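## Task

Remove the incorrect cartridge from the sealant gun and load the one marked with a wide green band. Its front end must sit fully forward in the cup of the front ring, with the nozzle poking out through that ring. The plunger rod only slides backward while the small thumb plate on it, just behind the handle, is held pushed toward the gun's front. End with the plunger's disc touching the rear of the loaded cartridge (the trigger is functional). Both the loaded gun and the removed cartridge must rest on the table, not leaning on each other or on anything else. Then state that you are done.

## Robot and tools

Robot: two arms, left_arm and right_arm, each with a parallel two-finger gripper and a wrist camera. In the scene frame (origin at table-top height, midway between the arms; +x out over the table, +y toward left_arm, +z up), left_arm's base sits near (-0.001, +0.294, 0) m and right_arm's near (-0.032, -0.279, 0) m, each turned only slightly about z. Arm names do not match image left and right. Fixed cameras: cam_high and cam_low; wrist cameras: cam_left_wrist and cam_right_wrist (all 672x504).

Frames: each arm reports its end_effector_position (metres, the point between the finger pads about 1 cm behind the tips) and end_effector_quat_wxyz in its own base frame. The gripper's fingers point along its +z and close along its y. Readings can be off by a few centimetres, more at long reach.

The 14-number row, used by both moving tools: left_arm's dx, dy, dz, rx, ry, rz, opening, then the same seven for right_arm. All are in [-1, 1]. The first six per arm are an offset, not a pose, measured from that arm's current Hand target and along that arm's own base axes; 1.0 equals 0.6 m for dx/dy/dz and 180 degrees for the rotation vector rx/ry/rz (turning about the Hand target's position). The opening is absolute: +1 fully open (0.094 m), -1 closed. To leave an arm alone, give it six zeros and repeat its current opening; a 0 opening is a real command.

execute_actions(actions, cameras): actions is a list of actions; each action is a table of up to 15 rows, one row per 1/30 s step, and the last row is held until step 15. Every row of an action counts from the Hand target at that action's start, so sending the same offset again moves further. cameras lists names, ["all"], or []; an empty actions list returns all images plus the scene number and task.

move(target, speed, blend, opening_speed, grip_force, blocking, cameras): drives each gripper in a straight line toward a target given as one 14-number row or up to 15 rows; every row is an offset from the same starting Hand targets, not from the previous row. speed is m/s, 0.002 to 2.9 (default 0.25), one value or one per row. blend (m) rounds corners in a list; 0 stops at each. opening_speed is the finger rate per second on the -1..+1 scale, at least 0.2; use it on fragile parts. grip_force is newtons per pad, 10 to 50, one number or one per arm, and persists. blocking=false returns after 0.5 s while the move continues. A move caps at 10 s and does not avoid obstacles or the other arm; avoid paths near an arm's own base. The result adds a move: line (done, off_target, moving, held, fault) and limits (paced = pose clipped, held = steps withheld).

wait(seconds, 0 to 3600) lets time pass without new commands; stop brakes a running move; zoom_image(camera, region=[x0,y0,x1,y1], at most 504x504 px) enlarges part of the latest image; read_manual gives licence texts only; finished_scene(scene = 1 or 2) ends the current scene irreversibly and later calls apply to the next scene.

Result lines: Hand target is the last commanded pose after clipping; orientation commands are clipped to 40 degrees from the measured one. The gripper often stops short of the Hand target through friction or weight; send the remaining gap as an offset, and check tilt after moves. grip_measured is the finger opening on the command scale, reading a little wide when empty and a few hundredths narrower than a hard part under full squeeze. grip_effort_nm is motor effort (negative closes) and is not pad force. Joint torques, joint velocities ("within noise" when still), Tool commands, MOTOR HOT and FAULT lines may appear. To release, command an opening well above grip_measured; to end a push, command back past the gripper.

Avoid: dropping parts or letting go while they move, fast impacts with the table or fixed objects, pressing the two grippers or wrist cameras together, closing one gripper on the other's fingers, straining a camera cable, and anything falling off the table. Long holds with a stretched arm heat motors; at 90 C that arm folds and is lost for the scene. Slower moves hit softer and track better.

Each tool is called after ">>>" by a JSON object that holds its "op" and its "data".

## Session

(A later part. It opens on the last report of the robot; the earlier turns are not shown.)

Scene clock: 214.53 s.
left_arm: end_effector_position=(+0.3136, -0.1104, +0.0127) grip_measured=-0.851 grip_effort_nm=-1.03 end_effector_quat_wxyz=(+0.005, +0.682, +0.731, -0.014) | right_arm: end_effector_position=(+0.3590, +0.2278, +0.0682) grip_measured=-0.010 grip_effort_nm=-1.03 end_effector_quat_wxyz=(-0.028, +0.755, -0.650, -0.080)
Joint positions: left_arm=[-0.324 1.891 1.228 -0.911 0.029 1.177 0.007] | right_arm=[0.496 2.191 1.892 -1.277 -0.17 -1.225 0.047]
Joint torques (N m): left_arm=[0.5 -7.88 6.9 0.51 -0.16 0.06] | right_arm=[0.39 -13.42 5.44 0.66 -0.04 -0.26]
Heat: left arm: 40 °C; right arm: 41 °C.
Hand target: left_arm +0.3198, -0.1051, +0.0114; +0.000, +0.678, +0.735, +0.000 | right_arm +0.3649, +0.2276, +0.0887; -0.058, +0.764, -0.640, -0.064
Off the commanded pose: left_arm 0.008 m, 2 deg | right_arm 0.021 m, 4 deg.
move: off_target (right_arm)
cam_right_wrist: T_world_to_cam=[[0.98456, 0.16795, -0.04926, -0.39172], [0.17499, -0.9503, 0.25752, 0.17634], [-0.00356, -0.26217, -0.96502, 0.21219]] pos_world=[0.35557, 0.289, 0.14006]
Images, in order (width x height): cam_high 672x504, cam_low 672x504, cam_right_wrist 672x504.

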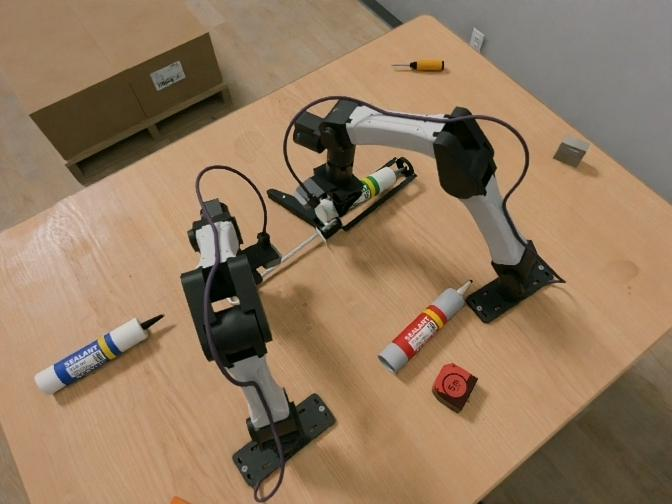

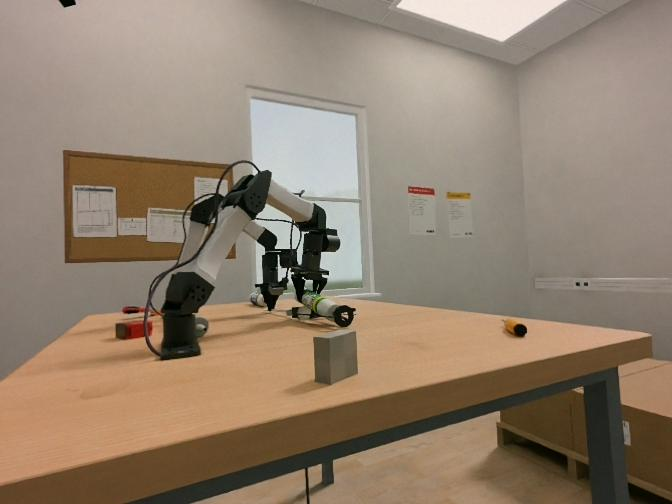

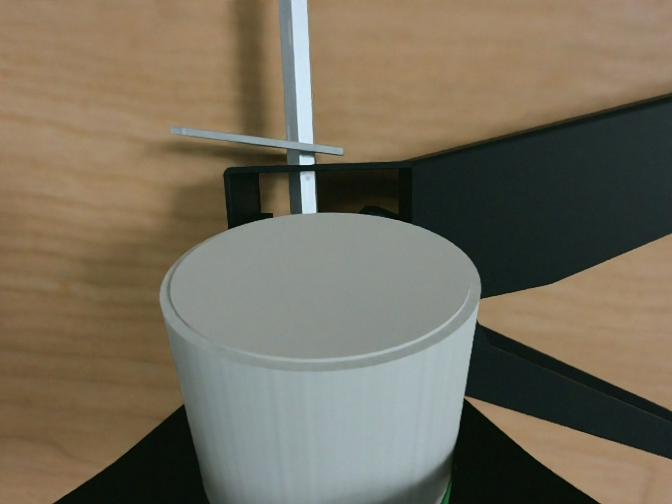

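>>> {"op": "move", "data": {"target": [[0,0,0,0,0,0,-1,-0.01,0,0.022,0.017,0.0035,0,-0.15],[0,0,0,0,0,0,-1,-0.0033,-0.0325,0.0167,0.017,0.0035,0,-0.15]], "speed": 0.06, "cameras": ["cam_right_wrist","cam_low","cam_high"]}}

>>> {"op": "zoom_image", "data": {"camera": "cam_low", "region": [295, 275, 375, 345]}}

>>> {"op": "zoom_image", "data": {"camera": "cam_high", "region": [320, 140, 440, 240]}}

Scene clock: 216.90 s.
left_arm: end_effector_position=(+0.3136, -0.1104, +0.0127) grip_measured=-0.851 grip_effort_nm=-1.03 end_effector_quat_wxyz=(+0.005, +0.682, +0.731, -0.014) | right_arm: end_effector_position=(+0.3615, +0.2061, +0.0779) grip_measured=-0.010 grip_effort_nm=-1.03 end_effector_quat_wxyz=(-0.048, +0.755, -0.648, -0.094)
Joint positions: left_arm=[-0.324 1.891 1.228 -0.911 0.029 1.177 0.007] | right_arm=[0.43 2.133 1.834 -1.264 -0.211 -1.292 0.047]
Joint torques (N m): left_arm=[0.47 -7.87 6.83 0.5 -0.17 0.05] | right_arm=[0.53 -13.19 5.44 0.56 -0.2 -0.18]
Heat: left arm: 40 °C; right arm: 42 °C.
Hand target: left_arm +0.3198, -0.1051, +0.0114; +0.000, +0.678, +0.735, +0.000 | right_arm +0.3628, +0.2081, +0.0987; -0.075, +0.761, -0.638, -0.085
Off the commanded pose: left_arm 0.008 m, 2 deg | right_arm 0.021 m, 4 deg.
move: off_target (right_arm)
cam_right_wrist: T_world_to_cam=[[0.98479, 0.16966, -0.03743, -0.3914], [0.17374, -0.96159, 0.21252, 0.15914], [0.00006, -0.21579, -0.97644, 0.20586]] pos_world=[0.35779, 0.26386, 0.15254]
Images, in order (width x height): cam_high 672x504, cam_low 672x504, cam_right_wrist 672x504.

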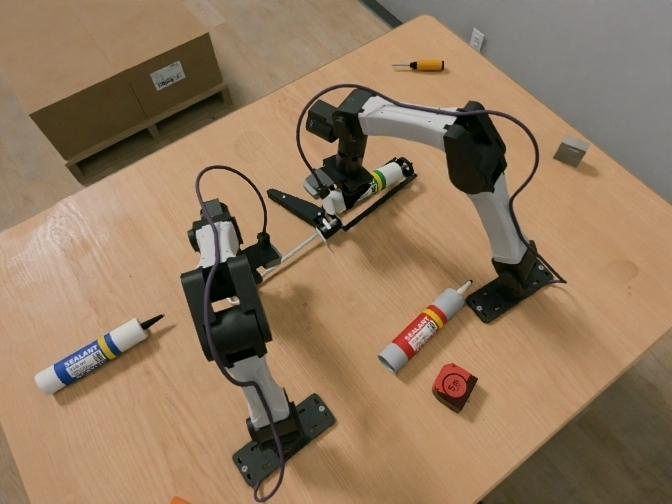

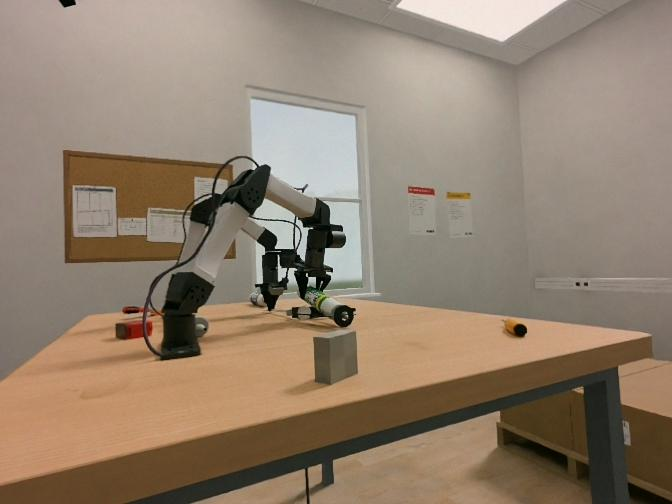

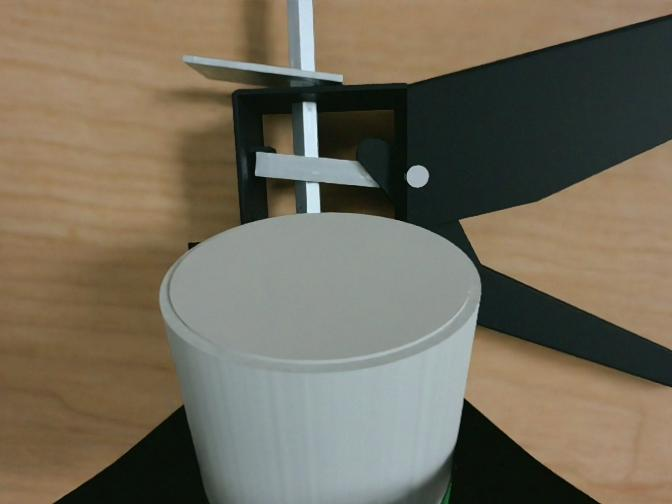

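Scaled by 6.300 from the camera's image (finer frame: 960x720).

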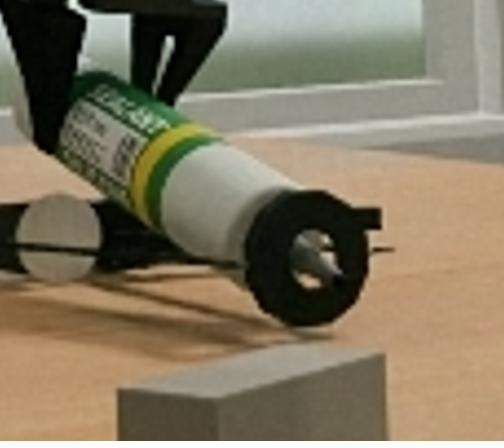

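Scaled by 4.200 from the camera's image (finer frame: 960x720).

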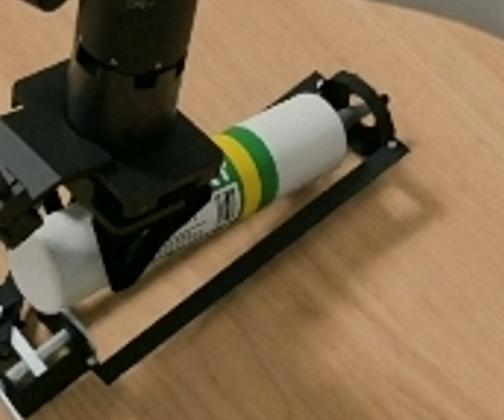

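>>> {"op": "move", "data": {"target": [[0,0,0,0,0,0,-1,-0.013,-0.002,0.0,0,0,0,-0.15],[0,0,0,0,0,0,-1,-0.006,-0.040,-0.006,0,0,0,-0.15]], "speed": 0.06, "cameras": ["cam_right_wrist","cam_low","cam_high"]}}

>>> {"op": "zoom_image", "data": {"camera": "cam_low", "region": [295, 275, 375, 345]}}

>>> {"op": "zoom_image", "data": {"camera": "cam_high", "region": [320, 140, 440, 240]}}

Scene clock: 218.67 s.
left_arm: end_effector_position=(+0.3136, -0.1104, +0.0127) grip_measured=-0.851 grip_effort_nm=-1.03 end_effector_quat_wxyz=(+0.005, +0.682, +0.731, -0.014) | right_arm: end_effector_position=(+0.3586, +0.1837, +0.0752) grip_measured=-0.010 grip_effort_nm=-1.03 end_effector_quat_wxyz=(-0.051, +0.756, -0.645, -0.095)
Joint positions: left_arm=[-0.324 1.891 1.228 -0.911 0.029 1.177 0.007] | right_arm=[0.381 2.083 1.746 -1.231 -0.215 -1.347 0.047]
Joint torques (N m): left_arm=[0.53 -7.82 6.8 0.51 -0.17 0.06] | right_arm=[0.44 -12.71 5.46 0.48 -0.17 -0.16]
Heat: left arm: 40 °C; right arm: 43 °C.
Hand target: left_arm +0.3198, -0.1051, +0.0114; +0.000, +0.678, +0.735, +0.000 | right_arm +0.3592, +0.1842, +0.0951; -0.075, +0.761, -0.638, -0.085
Off the commanded pose: left_arm 0.008 m, 2 deg | right_arm 0.020 m, 3 deg.
move: off_target (right_arm)
cam_right_wrist: T_world_to_cam=[[0.98412, 0.17465, -0.03169, -0.38599], [0.17741, -0.96207, 0.20726, 0.13775], [0.00571, -0.20959, -0.97777, 0.19537]] pos_world=[0.3543, 0.24088, 0.15024]
Images, in order (width x height): cam_high 672x504, cam_low 672x504, cam_right_wrist 672x504.

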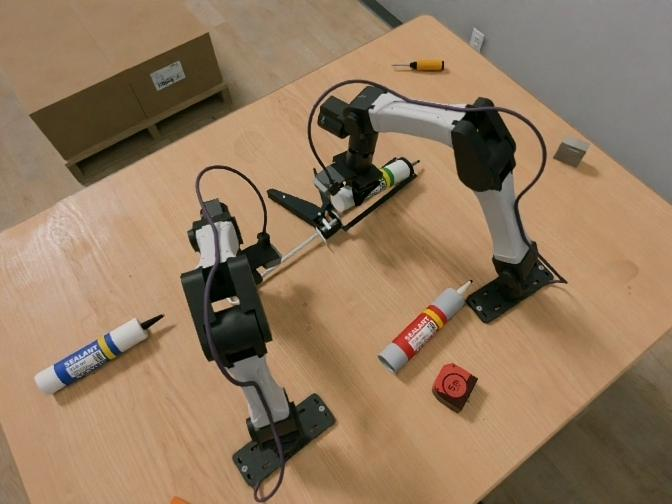

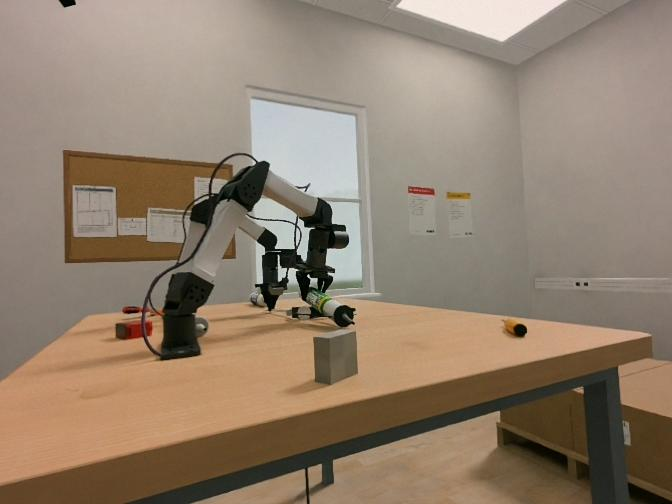

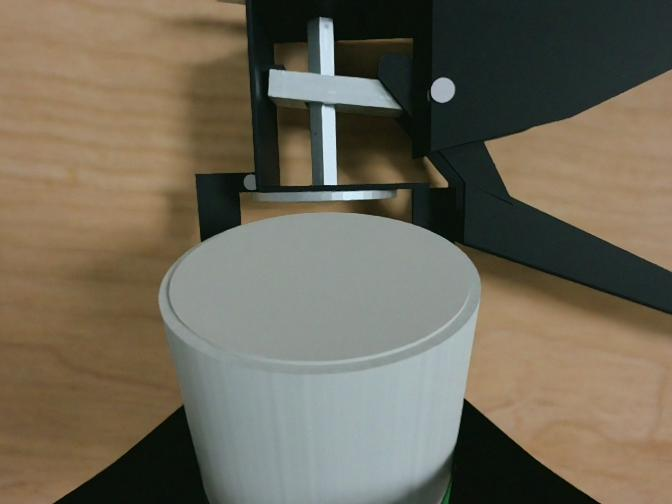

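Scaled by 6.300 from the camera's image (finer frame: 960x720).

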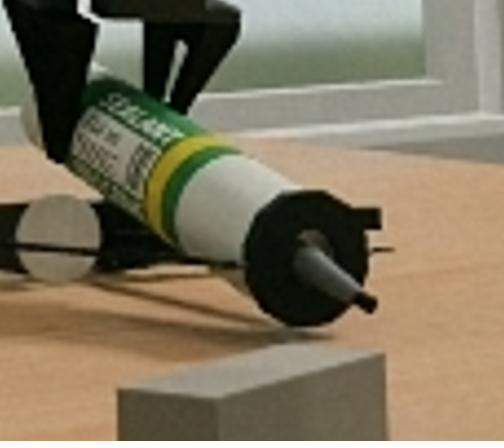

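Scaled by 4.200 from the camera's image (finer frame: 960x720).

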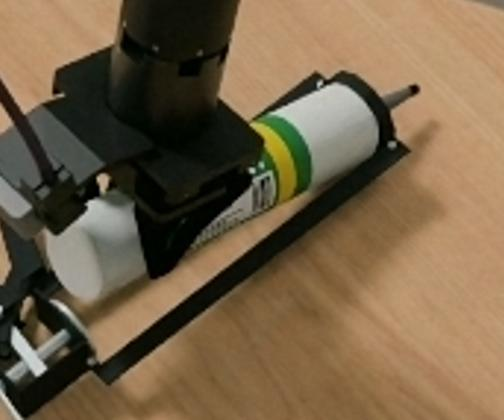

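>>> {"op": "move", "data": {"target": [[0,0,0,0,0,0,-1,0.004,-0.018,-0.006,0,0,0,-0.15],[0,0,0,0,0,0,-1,0.003,-0.015,-0.07,-0.04,-0.008,0,-0.15]], "speed": 0.05, "cameras": ["cam_right_wrist","cam_low","cam_high"]}}

>>> {"op": "zoom_image", "data": {"camera": "cam_low", "region": [295, 275, 375, 345]}}

>>> {"op": "zoom_image", "data": {"camera": "cam_high", "region": [320, 140, 440, 240]}}

Scene clock: 221.30 s.
left_arm: end_effector_position=(+0.3136, -0.1105, +0.0127) grip_measured=-0.851 grip_effort_nm=-1.03 end_effector_quat_wxyz=(+0.005, +0.682, +0.731, -0.014) | right_arm: end_effector_position=(+0.3565, +0.1782, +0.0511) grip_measured=-0.010 grip_effort_nm=-1.03 end_effector_quat_wxyz=(-0.031, +0.767, -0.639, -0.051)
Joint positions: left_arm=[-0.324 1.891 1.228 -0.911 0.029 1.177 0.007] | right_arm=[0.412 2.076 1.65 -1.135 -0.119 -1.34 0.047]
Joint torques (N m): left_arm=[0.47 -7.84 6.8 0.5 -0.17 0.04] | right_arm=[0.5 -9.48 5.16 0.65 0.14 0.06]
Heat: left arm: 40 °C; right arm: 44 °C.
Hand target: left_arm +0.3198, -0.1051, +0.0114; +0.000, +0.678, +0.735, +0.000 | right_arm +0.3610, +0.1751, +0.0530; -0.035, +0.766, -0.641, -0.035
Off the commanded pose: left_arm 0.008 m, 2 deg | right_arm 0.006 m, 2 deg.
move: done
cam_right_wrist: T_world_to_cam=[[0.98055, 0.19616, -0.00598, -0.38767], [0.18903, -0.93582, 0.29751, 0.12452], [0.05276, -0.29286, -0.9547, 0.16751]] pos_world=[0.34776, 0.24163, 0.12056]
Images, in order (width x height): cam_high 672x504, cam_low 672x504, cam_right_wrist 672x504.

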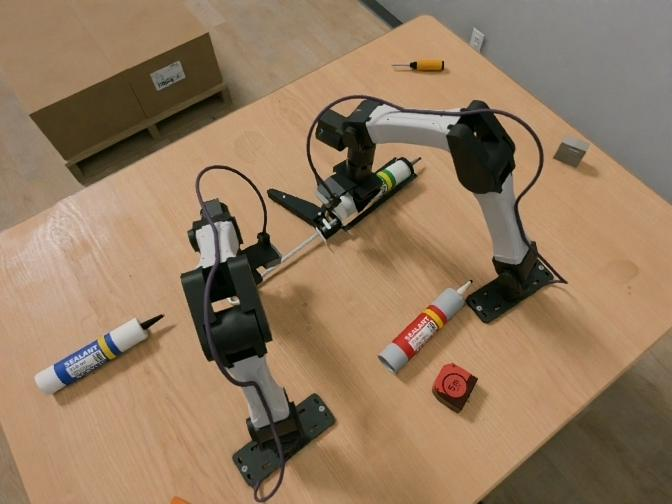

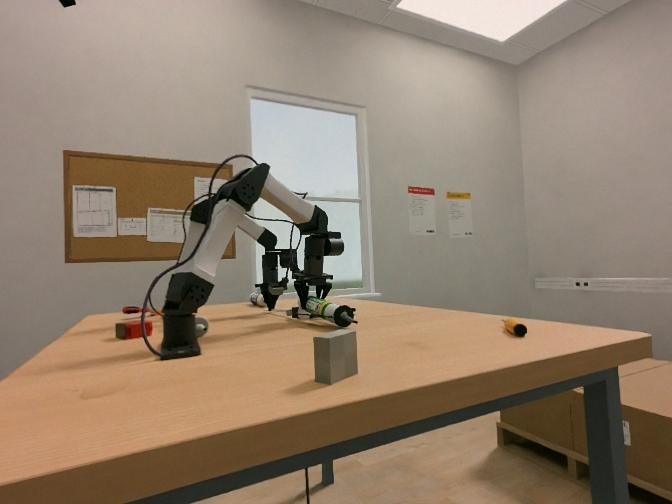

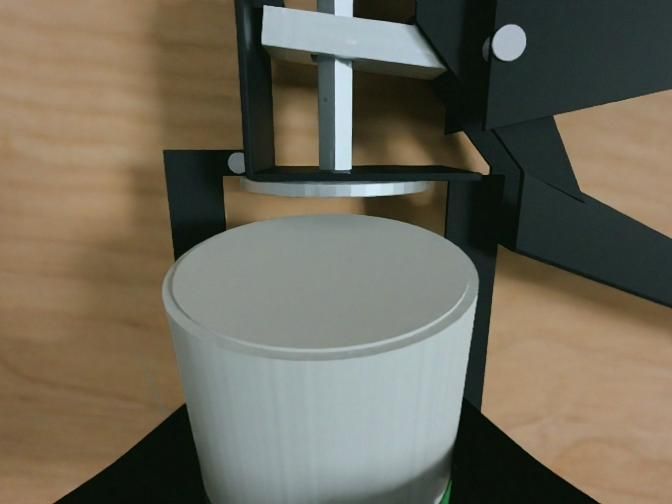

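Scaled by 6.300 from the camera's image (finer frame: 960x720).

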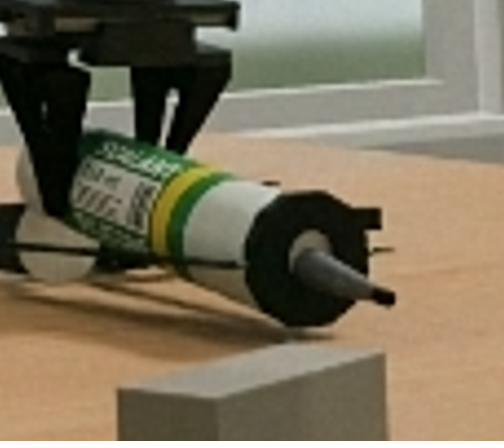

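Scaled by 4.200 from the camera's image (finer frame: 960x720).

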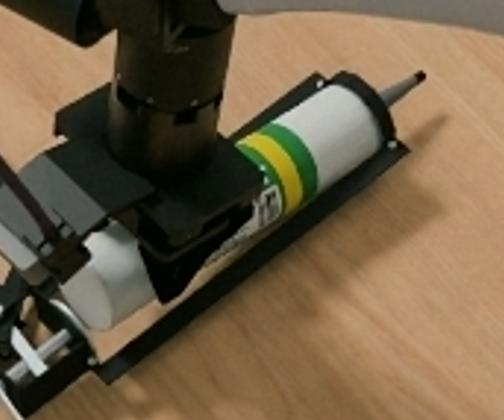

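>>> {"op": "move", "data": {"target": [[0,0,0,0,0,0,-1,0.002,-0.003,-0.024,-0.018,-0.0035,0,-0.15]], "speed": 0.04, "cameras": ["cam_right_wrist","cam_low"]}}

>>> {"op": "zoom_image", "data": {"camera": "cam_low", "region": [295, 275, 375, 345]}}

Scene clock: 222.67 s.
left_arm: end_effector_position=(+0.3136, -0.1105, +0.0127) grip_measured=-0.851 grip_effort_nm=-1.03 end_effector_quat_wxyz=(+0.005, +0.682, +0.731, -0.014) | right_arm: end_effector_position=(+0.3567, +0.1796, +0.0426) grip_measured=-0.010 grip_effort_nm=-1.03 end_effector_quat_wxyz=(-0.020, +0.768, -0.639, -0.031)
Joint positions: left_arm=[-0.324 1.891 1.228 -0.911 0.029 1.177 0.007] | right_arm=[0.435 2.086 1.633 -1.108 -0.073 -1.318 0.047]
Joint torques (N m): left_arm=[0.47 -7.86 6.82 0.5 -0.16 0.05] | right_arm=[0.2 -8.36 5.05 0.73 0.26 0]
Heat: left arm: 40 °C; right arm: 44 °C.
Hand target: left_arm +0.3198, -0.1051, +0.0114; +0.000, +0.678, +0.735, +0.000 | right_arm +0.3623, +0.1733, +0.0387; -0.017, +0.766, -0.642, -0.013
Off the commanded pose: left_arm 0.008 m, 2 deg | right_arm 0.009 m, 2 deg.
move: done
cam_right_wrist: T_world_to_cam=[[0.98059, 0.19605, 0.00283, -0.3885], [0.18344, -0.92241, 0.33986, 0.1261], [0.06924, -0.33274, -0.94047, 0.16053]] pos_world=[0.34671, 0.2459, 0.10922]
Images, in order (width x height): cam_low 672x504, cam_right_wrist 672x504.

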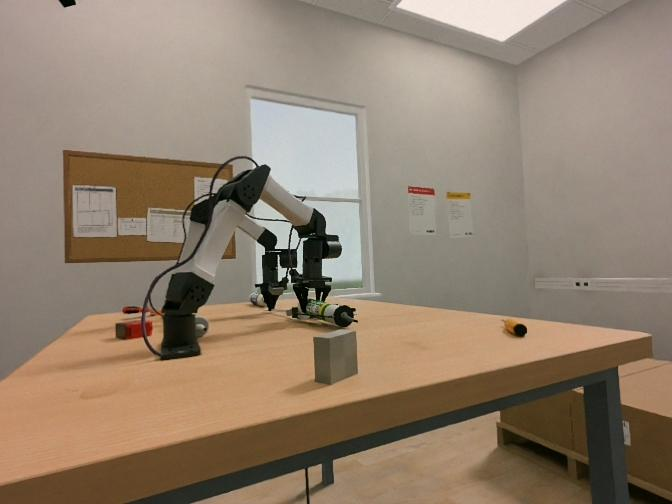

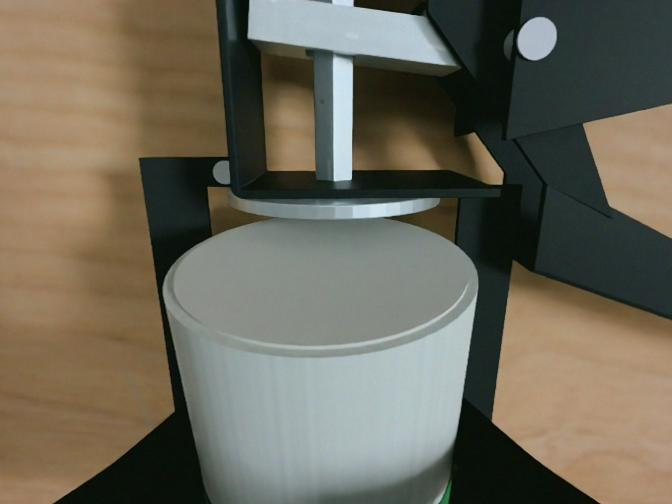

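Scaled by 6.300 from the camera's image (finer frame: 960x720).

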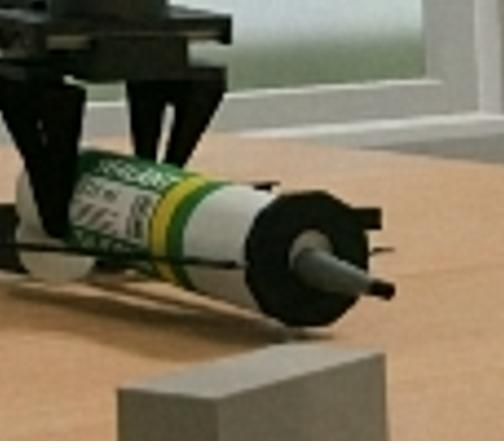

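>>> {"op": "move", "data": {"target": [[0,0,0,0,0,0,-1,0,0,0,0,0,0,0.25]], "opening_speed": 0.25, "cameras": ["cam_right_wrist","cam_low"]}}

>>> {"op": "zoom_image", "data": {"camera": "cam_low", "region": [295, 275, 375, 345]}}

Scene clock: 224.63 s.
left_arm: end_effector_position=(+0.3135, -0.1105, +0.0125) grip_measured=-0.851 grip_effort_nm=-1.03 end_effector_quat_wxyz=(+0.004, +0.682, +0.731, -0.014) | right_arm: end_effector_position=(+0.3614, +0.1759, +0.0423) grip_measured=+0.248 grip_effort_nm=0.08 end_effector_quat_wxyz=(-0.019, +0.768, -0.640, -0.015)
Joint positions: left_arm=[-0.324 1.892 1.228 -0.911 0.029 1.177 0.007] | right_arm=[0.434 2.086 1.633 -1.097 -0.044 -1.317 0.059]
Joint torques (N m): left_arm=[0.49 -7.92 6.82 0.5 -0.17 0.06] | right_arm=[0.28 -8.39 5.01 0.62 0 0.01]
Heat: left arm: 40 °C; right arm: 43 °C.
Hand target: left_arm +0.3199, -0.1052, +0.0114; +0.000, +0.678, +0.735, +0.000 | right_arm +0.3623, +0.1733, +0.0387; -0.017, +0.766, -0.642, -0.013
Off the commanded pose: left_arm 0.008 m, 2 deg | right_arm 0.005 m, 0 deg.
move: done
cam_right_wrist: T_world_to_cam=[[0.98072, 0.19435, 0.02039, -0.39287], [0.17379, -0.91513, 0.36378, 0.12308], [0.08937, -0.35322, -0.93126, 0.15467]] pos_world=[0.35008, 0.24363, 0.10727]
Images, in order (width x height): cam_low 672x504, cam_right_wrist 672x504.

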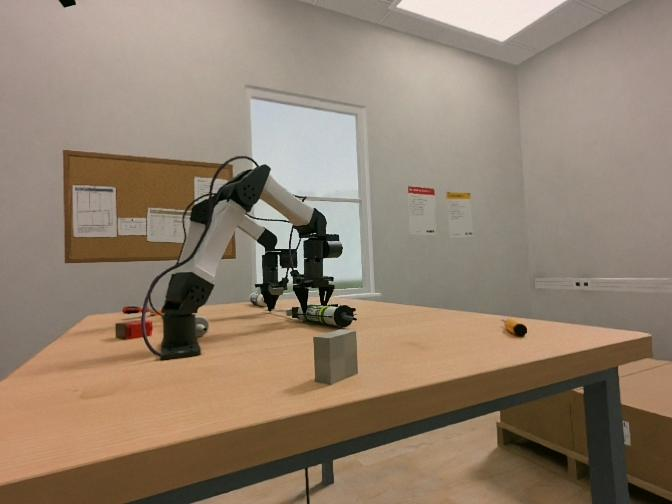

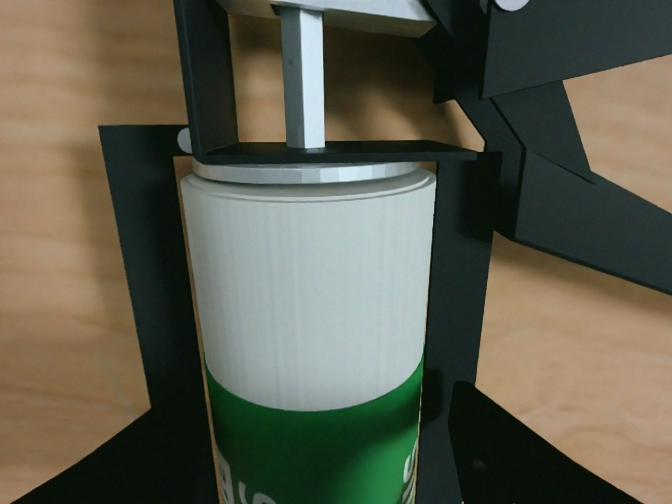

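Scaled by 6.300 from the camera's image (finer frame: 960x720).

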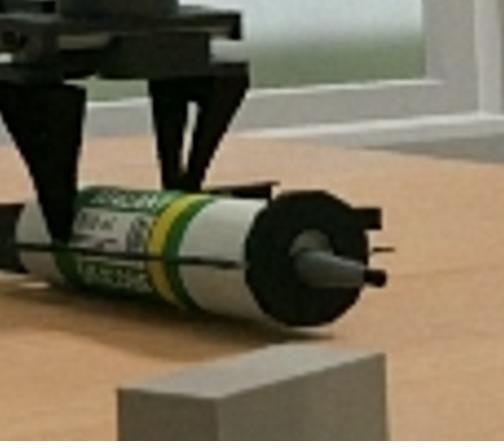

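>>> {"op": "move", "data": {"target": [[0,0,0,0,0,0,-1,0,0,0.05,0,0,0,0.4],[-0.005,-0.055,0,0,0,0,-1,0,0,0.05,0,0,0,0.4]], "speed": [0.1,0.04], "cameras": ["cam_right_wrist","cam_low","cam_high"]}}

>>> {"op": "zoom_image", "data": {"camera": "cam_right_wrist", "region": [150, 60, 520, 330]}}

Scene clock: 227.10 s.
left_arm: end_effector_position=(+0.3097, -0.1297, +0.0124) grip_measured=-0.851 grip_effort_nm=-1.03 end_effector_quat_wxyz=(-0.008, +0.677, +0.736, -0.002) | right_arm: end_effector_position=(+0.3559, +0.1733, +0.0558) grip_measured=+0.398 grip_effort_nm=0.09 end_effector_quat_wxyz=(-0.003, +0.768, -0.641, -0.023)
Joint positions: left_arm=[-0.397 1.915 1.26 -0.932 -0.001 1.09 0.007] | right_arm=[0.434 2.086 1.688 -1.186 -0.044 -1.317 0.066]
Joint torques (N m): left_arm=[-1.4 -7.53 7.86 0.56 0.09 -0.02] | right_arm=[0.27 -10.06 7.68 0.33 0 0.01]
Heat: left arm: 40 °C; right arm: 43 °C.
Hand target: left_arm +0.3169, -0.1381, +0.0115; +0.000, +0.678, +0.735, +0.000 | right_arm +0.3623, +0.1733, +0.0687; -0.017, +0.766, -0.642, -0.013
Off the commanded pose: left_arm 0.011 m, 1 deg | right_arm 0.014 m, 2 deg.
move: off_target (left_arm, right_arm)
cam_right_wrist: T_world_to_cam=[[0.98083, 0.1944, -0.01326, -0.38549], [0.18531, -0.90963, 0.37179, 0.11124], [0.06022, -0.36712, -0.92822, 0.17938]] pos_world=[0.34668, 0.24198, 0.12003]
Images, in order (width x height): cam_high 672x504, cam_low 672x504, cam_right_wrist 672x504.

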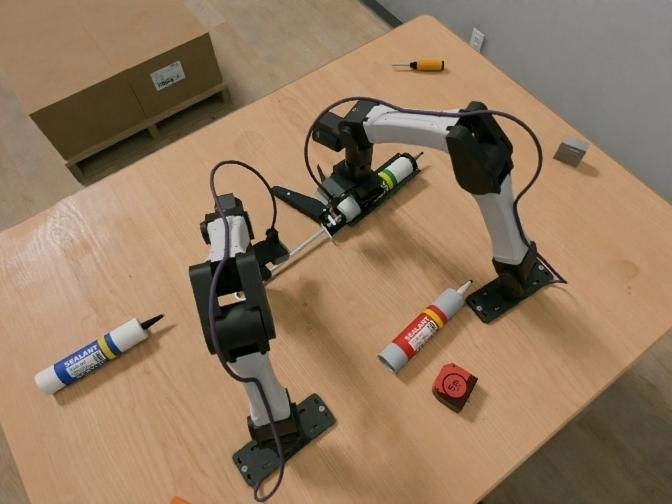

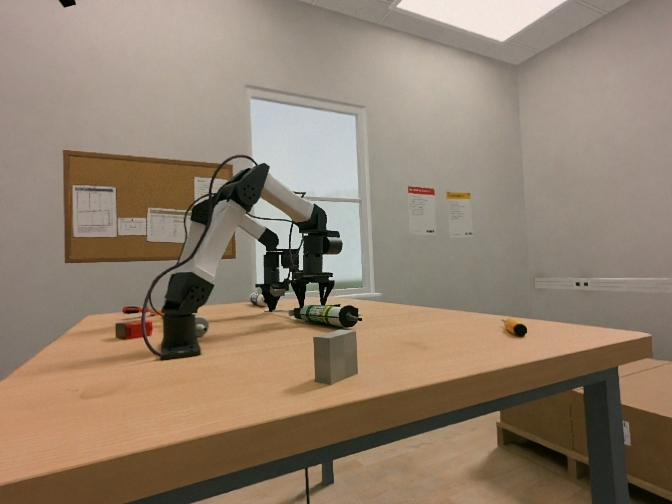

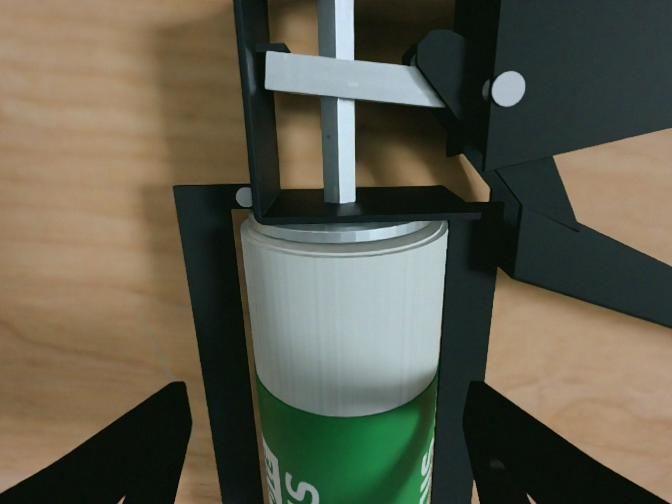

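Scaled by 1.362 from the camera's image (finer frame: 960x720).

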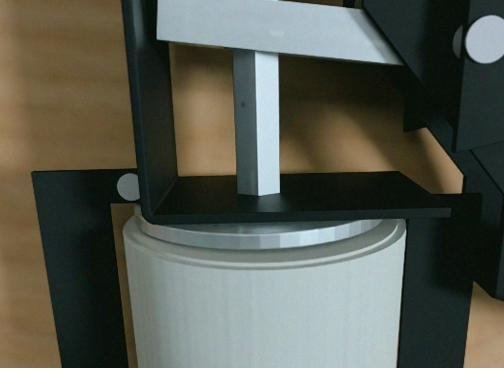

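>>> {"op": "move", "data": {"target": [[-0.003,-0.03,0,0,0,0,-1,0,0,0.06,0.017,0.0,0,0.4]], "speed": [0.04], "cameras": ["cam_right_wrist","cam_low","cam_high"]}}

>>> {"op": "zoom_image", "data": {"camera": "cam_right_wrist", "region": [200, 100, 520, 340]}}

>>> {"op": "zoom_image", "data": {"camera": "cam_low", "region": [295, 275, 375, 345]}}

>>> {"op": "zoom_image", "data": {"camera": "cam_high", "region": [320, 140, 440, 240]}}

Scene clock: 229.23 s.
left_arm: end_effector_position=(+0.3084, -0.1459, +0.0125) grip_measured=-0.851 grip_effort_nm=-1.03 end_effector_quat_wxyz=(-0.009, +0.675, +0.738, +0.000) | right_arm: end_effector_position=(+0.3575, +0.1716, +0.0864) grip_measured=+0.398 grip_effort_nm=0.09 end_effector_quat_wxyz=(-0.014, +0.762, -0.646, -0.035)
Joint positions: left_arm=[-0.444 1.935 1.288 -0.942 -0.005 1.037 0.007] | right_arm=[0.415 2.067 1.781 -1.29 -0.074 -1.321 0.066]
Joint torques (N m): left_arm=[-1.59 -7.65 7.9 0.59 0.12 0.01] | right_arm=[0.12 -10.92 7.86 0.37 -0.2 -0.17]
Heat: left arm: 39 °C; right arm: 43 °C.
Hand target: left_arm +0.3150, -0.1561, +0.0114; +0.000, +0.678, +0.735, +0.000 | right_arm +0.3623, +0.1733, +0.1048; -0.037, +0.766, -0.641, -0.030
Off the commanded pose: left_arm 0.012 m, 1 deg | right_arm 0.019 m, 3 deg.
move: off_target (left_arm, right_arm)
cam_right_wrist: T_world_to_cam=[[0.98359, 0.17994, -0.01281, -0.38485], [0.17339, -0.92345, 0.34231, 0.10718], [0.04977, -0.33892, -0.9395, 0.20693]] pos_world=[0.34965, 0.23835, 0.1528]
Images, in order (width x height): cam_high 672x504, cam_low 672x504, cam_right_wrist 672x504.

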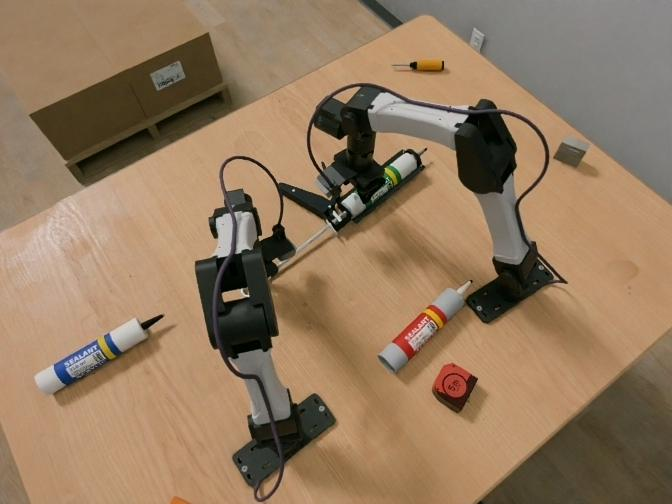

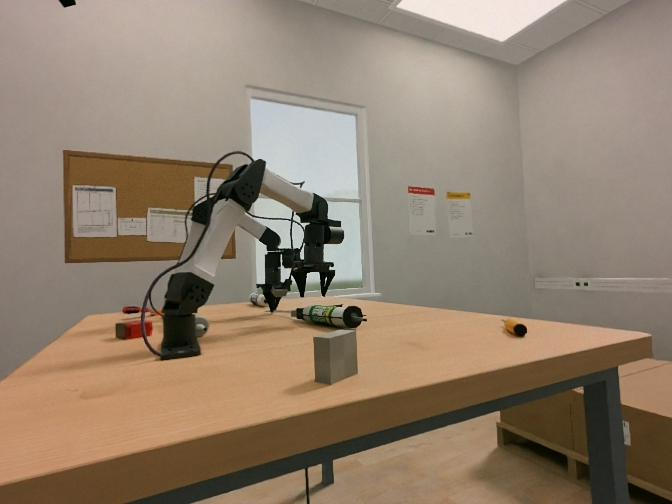

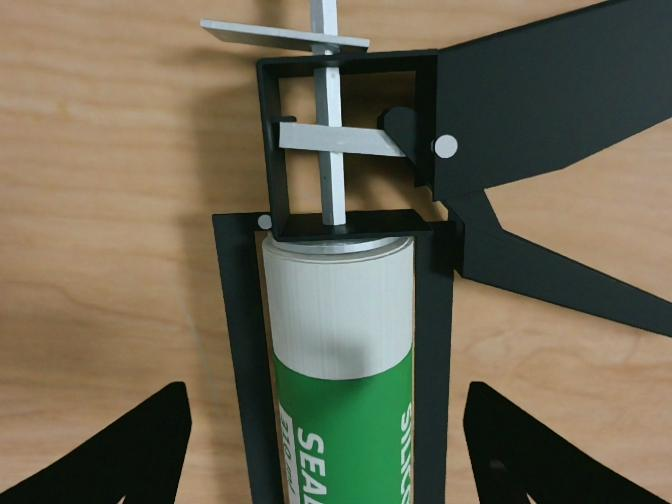

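Scaled by 1.575 from the camera's image (finer frame: 960x720).

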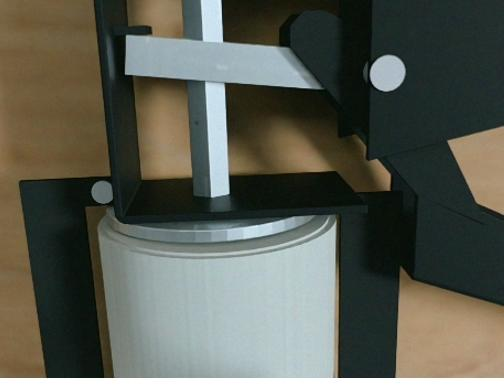

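Scaled by 6.300 from the camera's image (finer frame: 960x720).

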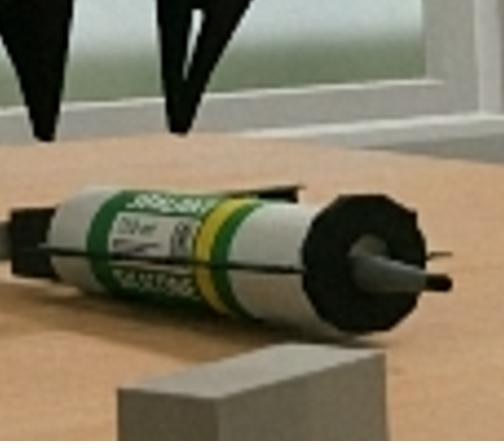

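Scaled by 4.200 from the camera's image (finer frame: 960x720).

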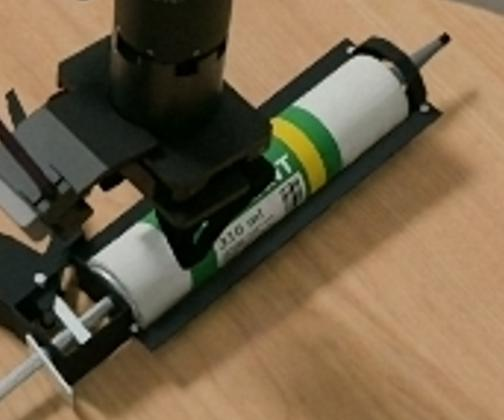

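>>> {"op": "move", "data": {"target": [[0,0.016,0,0,0,0,-1,0,0,0.0,0,0.0,0,0.4],[0,0.016,0,0,0,0,0,0,0,0.0,0,0.0,0,0.4],[0,0.016,0.18,0,0,0,0,0,0,0.1,0,0.0,0,0.4]], "speed": [0.04,0.1,0.2], "cameras": ["cam_high","cam_low"]}}

>>> {"op": "zoom_image", "data": {"camera": "cam_high", "region": [360, 250, 560, 420]}}

Scene clock: 231.93 s.
left_arm: end_effector_position=(+0.3119, -0.1464, +0.1052) grip_measured=-0.003 grip_effort_nm=0.15 end_effector_quat_wxyz=(-0.017, +0.677, +0.736, -0.004) | right_arm: end_effector_position=(+0.3597, +0.1728, +0.1625) grip_measured=+0.398 grip_effort_nm=0.09 end_effector_quat_wxyz=(-0.033, +0.763, -0.645, -0.026)
Joint positions: left_arm=[-0.44 1.884 1.597 -1.319 -0.001 1.047 0.047] | right_arm=[0.415 2.067 2.084 -1.551 -0.076 -1.322 0.066]
Joint torques (N m): left_arm=[0.29 -11.58 8.18 0.29 0.09 0.17] | right_arm=[0.09 -7.8 7.6 0.48 -0.18 -0.16]
Heat: left arm: 40 °C; right arm: 43 °C.
Hand target: left_arm +0.3152, -0.1466, +0.1194; +0.000, +0.678, +0.735, +0.000 | right_arm +0.3623, +0.1733, +0.1647; -0.037, +0.766, -0.641, -0.030
Off the commanded pose: left_arm 0.015 m, 2 deg | right_arm 0.003 m, 1 deg.
move: off_target (left_arm)

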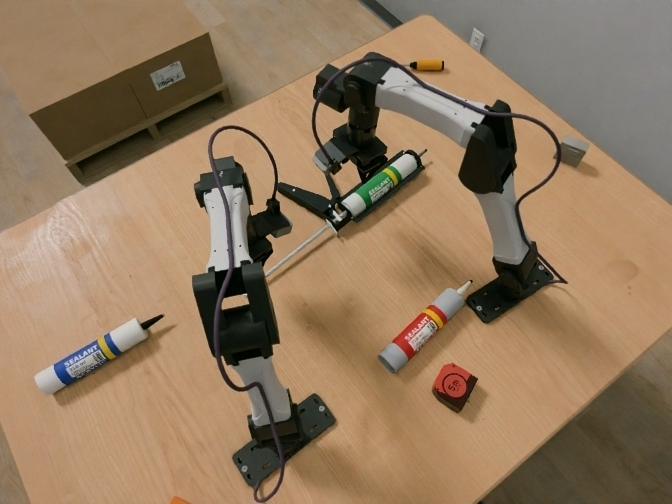

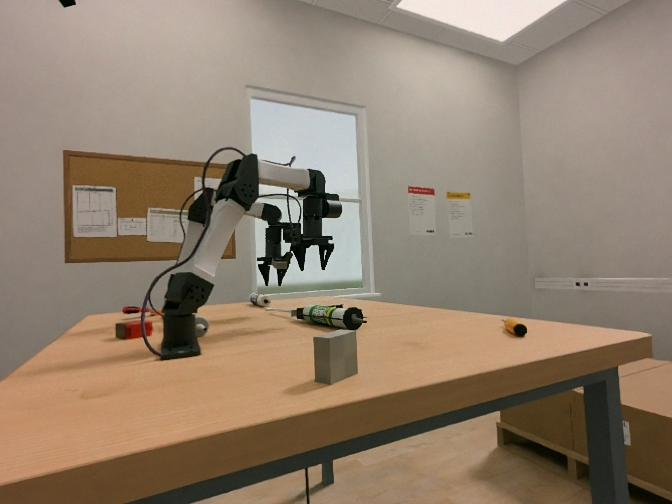

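Scaled by 2.520 from the camera's image (finer frame: 960x720).

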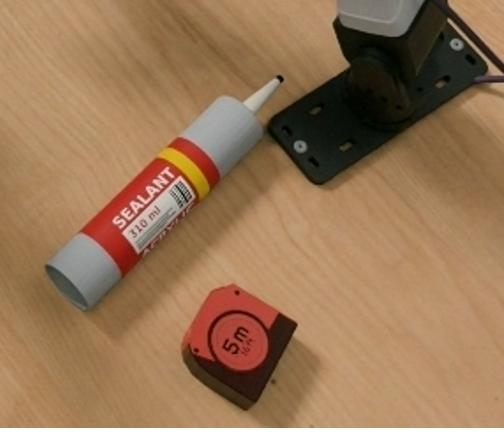

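>>> {"op": "move", "data": {"target": [[-0.51,-0.31,0.035,0,0,0.013,0.5,0,0,0.0,0,0.0,0,0.4]], "speed": [0.35], "cameras": ["cam_left_wrist","cam_right_wrist"]}}

Scene clock: 234.53 s.
left_arm: end_effector_position=(+0.0063, -0.3286, +0.1373) grip_measured=+0.497 grip_effort_nm=0.14 end_effector_quat_wxyz=(-0.003, +0.668, +0.745, -0.002) | right_arm: end_effector_position=(+0.3597, +0.1728, +0.1625) grip_measured=+0.398 grip_effort_nm=0.09 end_effector_quat_wxyz=(-0.033, +0.763, -0.645, -0.026)
Joint positions: left_arm=[-1.548 1.79 1.605 -1.389 0.007 -0.086 0.07] | right_arm=[0.415 2.067 2.084 -1.551 -0.076 -1.322 0.066]
Joint torques (N m): left_arm=[0.29 -7.47 8.59 0.38 -0.03 0.03] | right_arm=[0.09 -7.75 7.56 0.46 -0.18 -0.16]
Heat: left arm: 40 °C; right arm: 42 °C.
Hand target: left_arm +0.0091, -0.3325, +0.1404; +0.000, +0.663, +0.748, +0.000 | right_arm +0.3623, +0.1733, +0.1647; -0.037, +0.766, -0.641, -0.030
Off the commanded pose: left_arm 0.006 m, 1 deg | right_arm 0.003 m, 1 deg.
move: done
cam_left_wrist: T_world_to_cam=[[-0.99488, -0.10053, -0.0099, -0.02575], [-0.09401, 0.88548, 0.45507, 0.26331], [-0.03698, 0.45367, -0.8904, 0.36397]] pos_world=[0.0126, -0.40087, 0.204]
cam_right_wrist: T_world_to_cam=[[0.98323, 0.18016, 0.02809, -0.39271], [0.16087, -0.92963, 0.33153, 0.0892], [0.08584, -0.32145, -0.94303, 0.26329]] pos_world=[0.34917, 0.23831, 0.22975]

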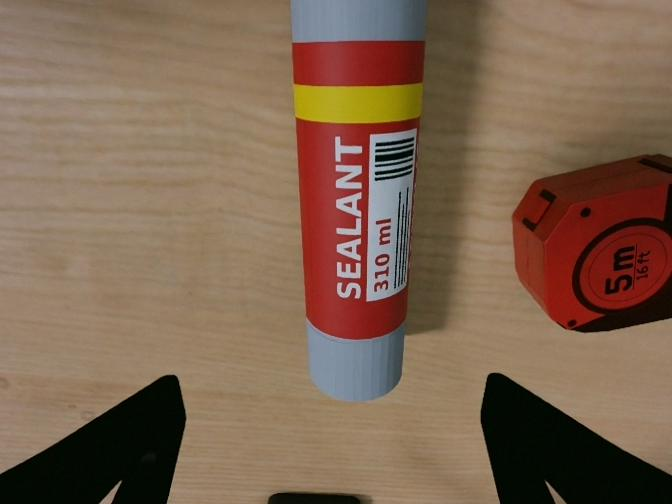

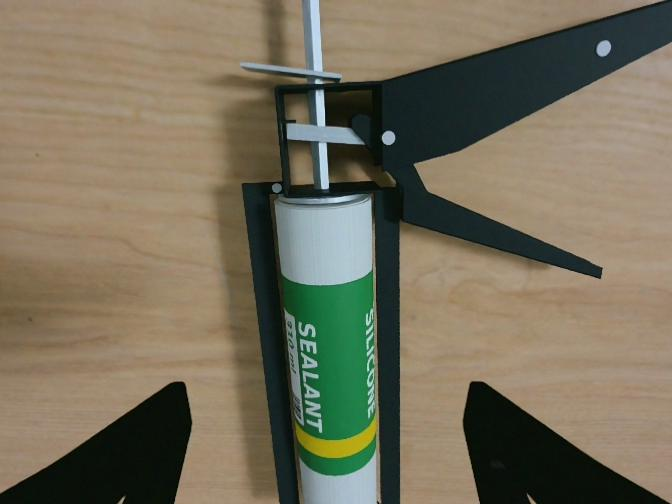

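>>> {"op": "move", "data": {"target": [[-0.0142,-0.0333,-0.12,0,0,0,0.4,0,0,0.0,0,0.0,0,0.4],[-0.0142,-0.0333,-0.2157,0,0,0,0.4,0,0,0.0,0,0.0,0,0.4],[-0.0142,-0.0333,-0.2157,0,0,0,-0.1,0,0,0.0,0,0.0,0,0.4]], "speed": [0.2,0.15,0.1], "opening_speed": 1.5, "cameras": ["cam_left_wrist"]}}

Scene clock: 237.63 s.
left_arm: end_effector_position=(+0.0005, -0.3505, +0.0150) grip_measured=+0.024 grip_effort_nm=-1.03 end_effector_quat_wxyz=(-0.005, +0.664, +0.748, -0.001) | right_arm: end_effector_position=(+0.3597, +0.1728, +0.1625) grip_measured=+0.398 grip_effort_nm=0.09 end_effector_quat_wxyz=(-0.033, +0.763, -0.645, -0.026)
Joint positions: left_arm=[-1.565 1.951 1.323 -0.946 0.008 -0.113 0.048] | right_arm=[0.415 2.067 2.084 -1.551 -0.076 -1.322 0.066]
Joint torques (N m): left_arm=[-0.51 -9.01 5.31 0.72 -0.04 0.02] | right_arm=[0.08 -7.75 7.57 0.46 -0.19 -0.16]
Heat: left arm: 40 °C; right arm: 42 °C.
Hand target: left_arm +0.0006, -0.3526, +0.0110; +0.000, +0.663, +0.748, +0.000 | right_arm +0.3623, +0.1733, +0.1647; -0.037, +0.766, -0.641, -0.030
Off the commanded pose: left_arm 0.004 m, 1 deg | right_arm 0.003 m, 1 deg.
move: done
cam_left_wrist: T_world_to_cam=[[-0.99394, -0.10958, -0.00899, -0.03813], [-0.10155, 0.88364, 0.45702, 0.33714], [-0.04214, 0.45517, -0.88941, 0.26537]] pos_world=[0.00752, -0.42288, 0.0816]

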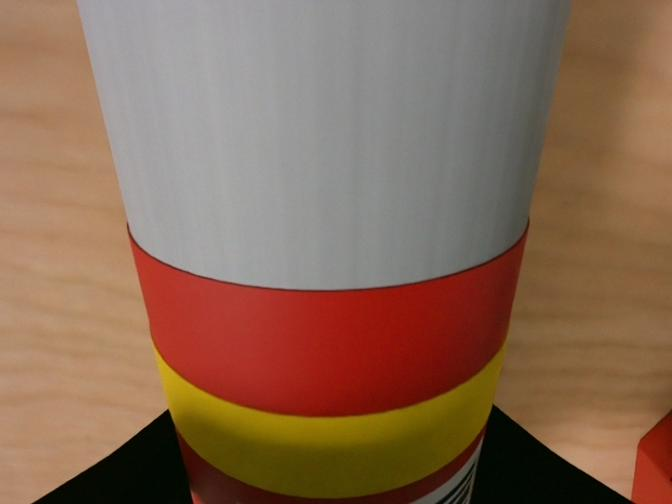

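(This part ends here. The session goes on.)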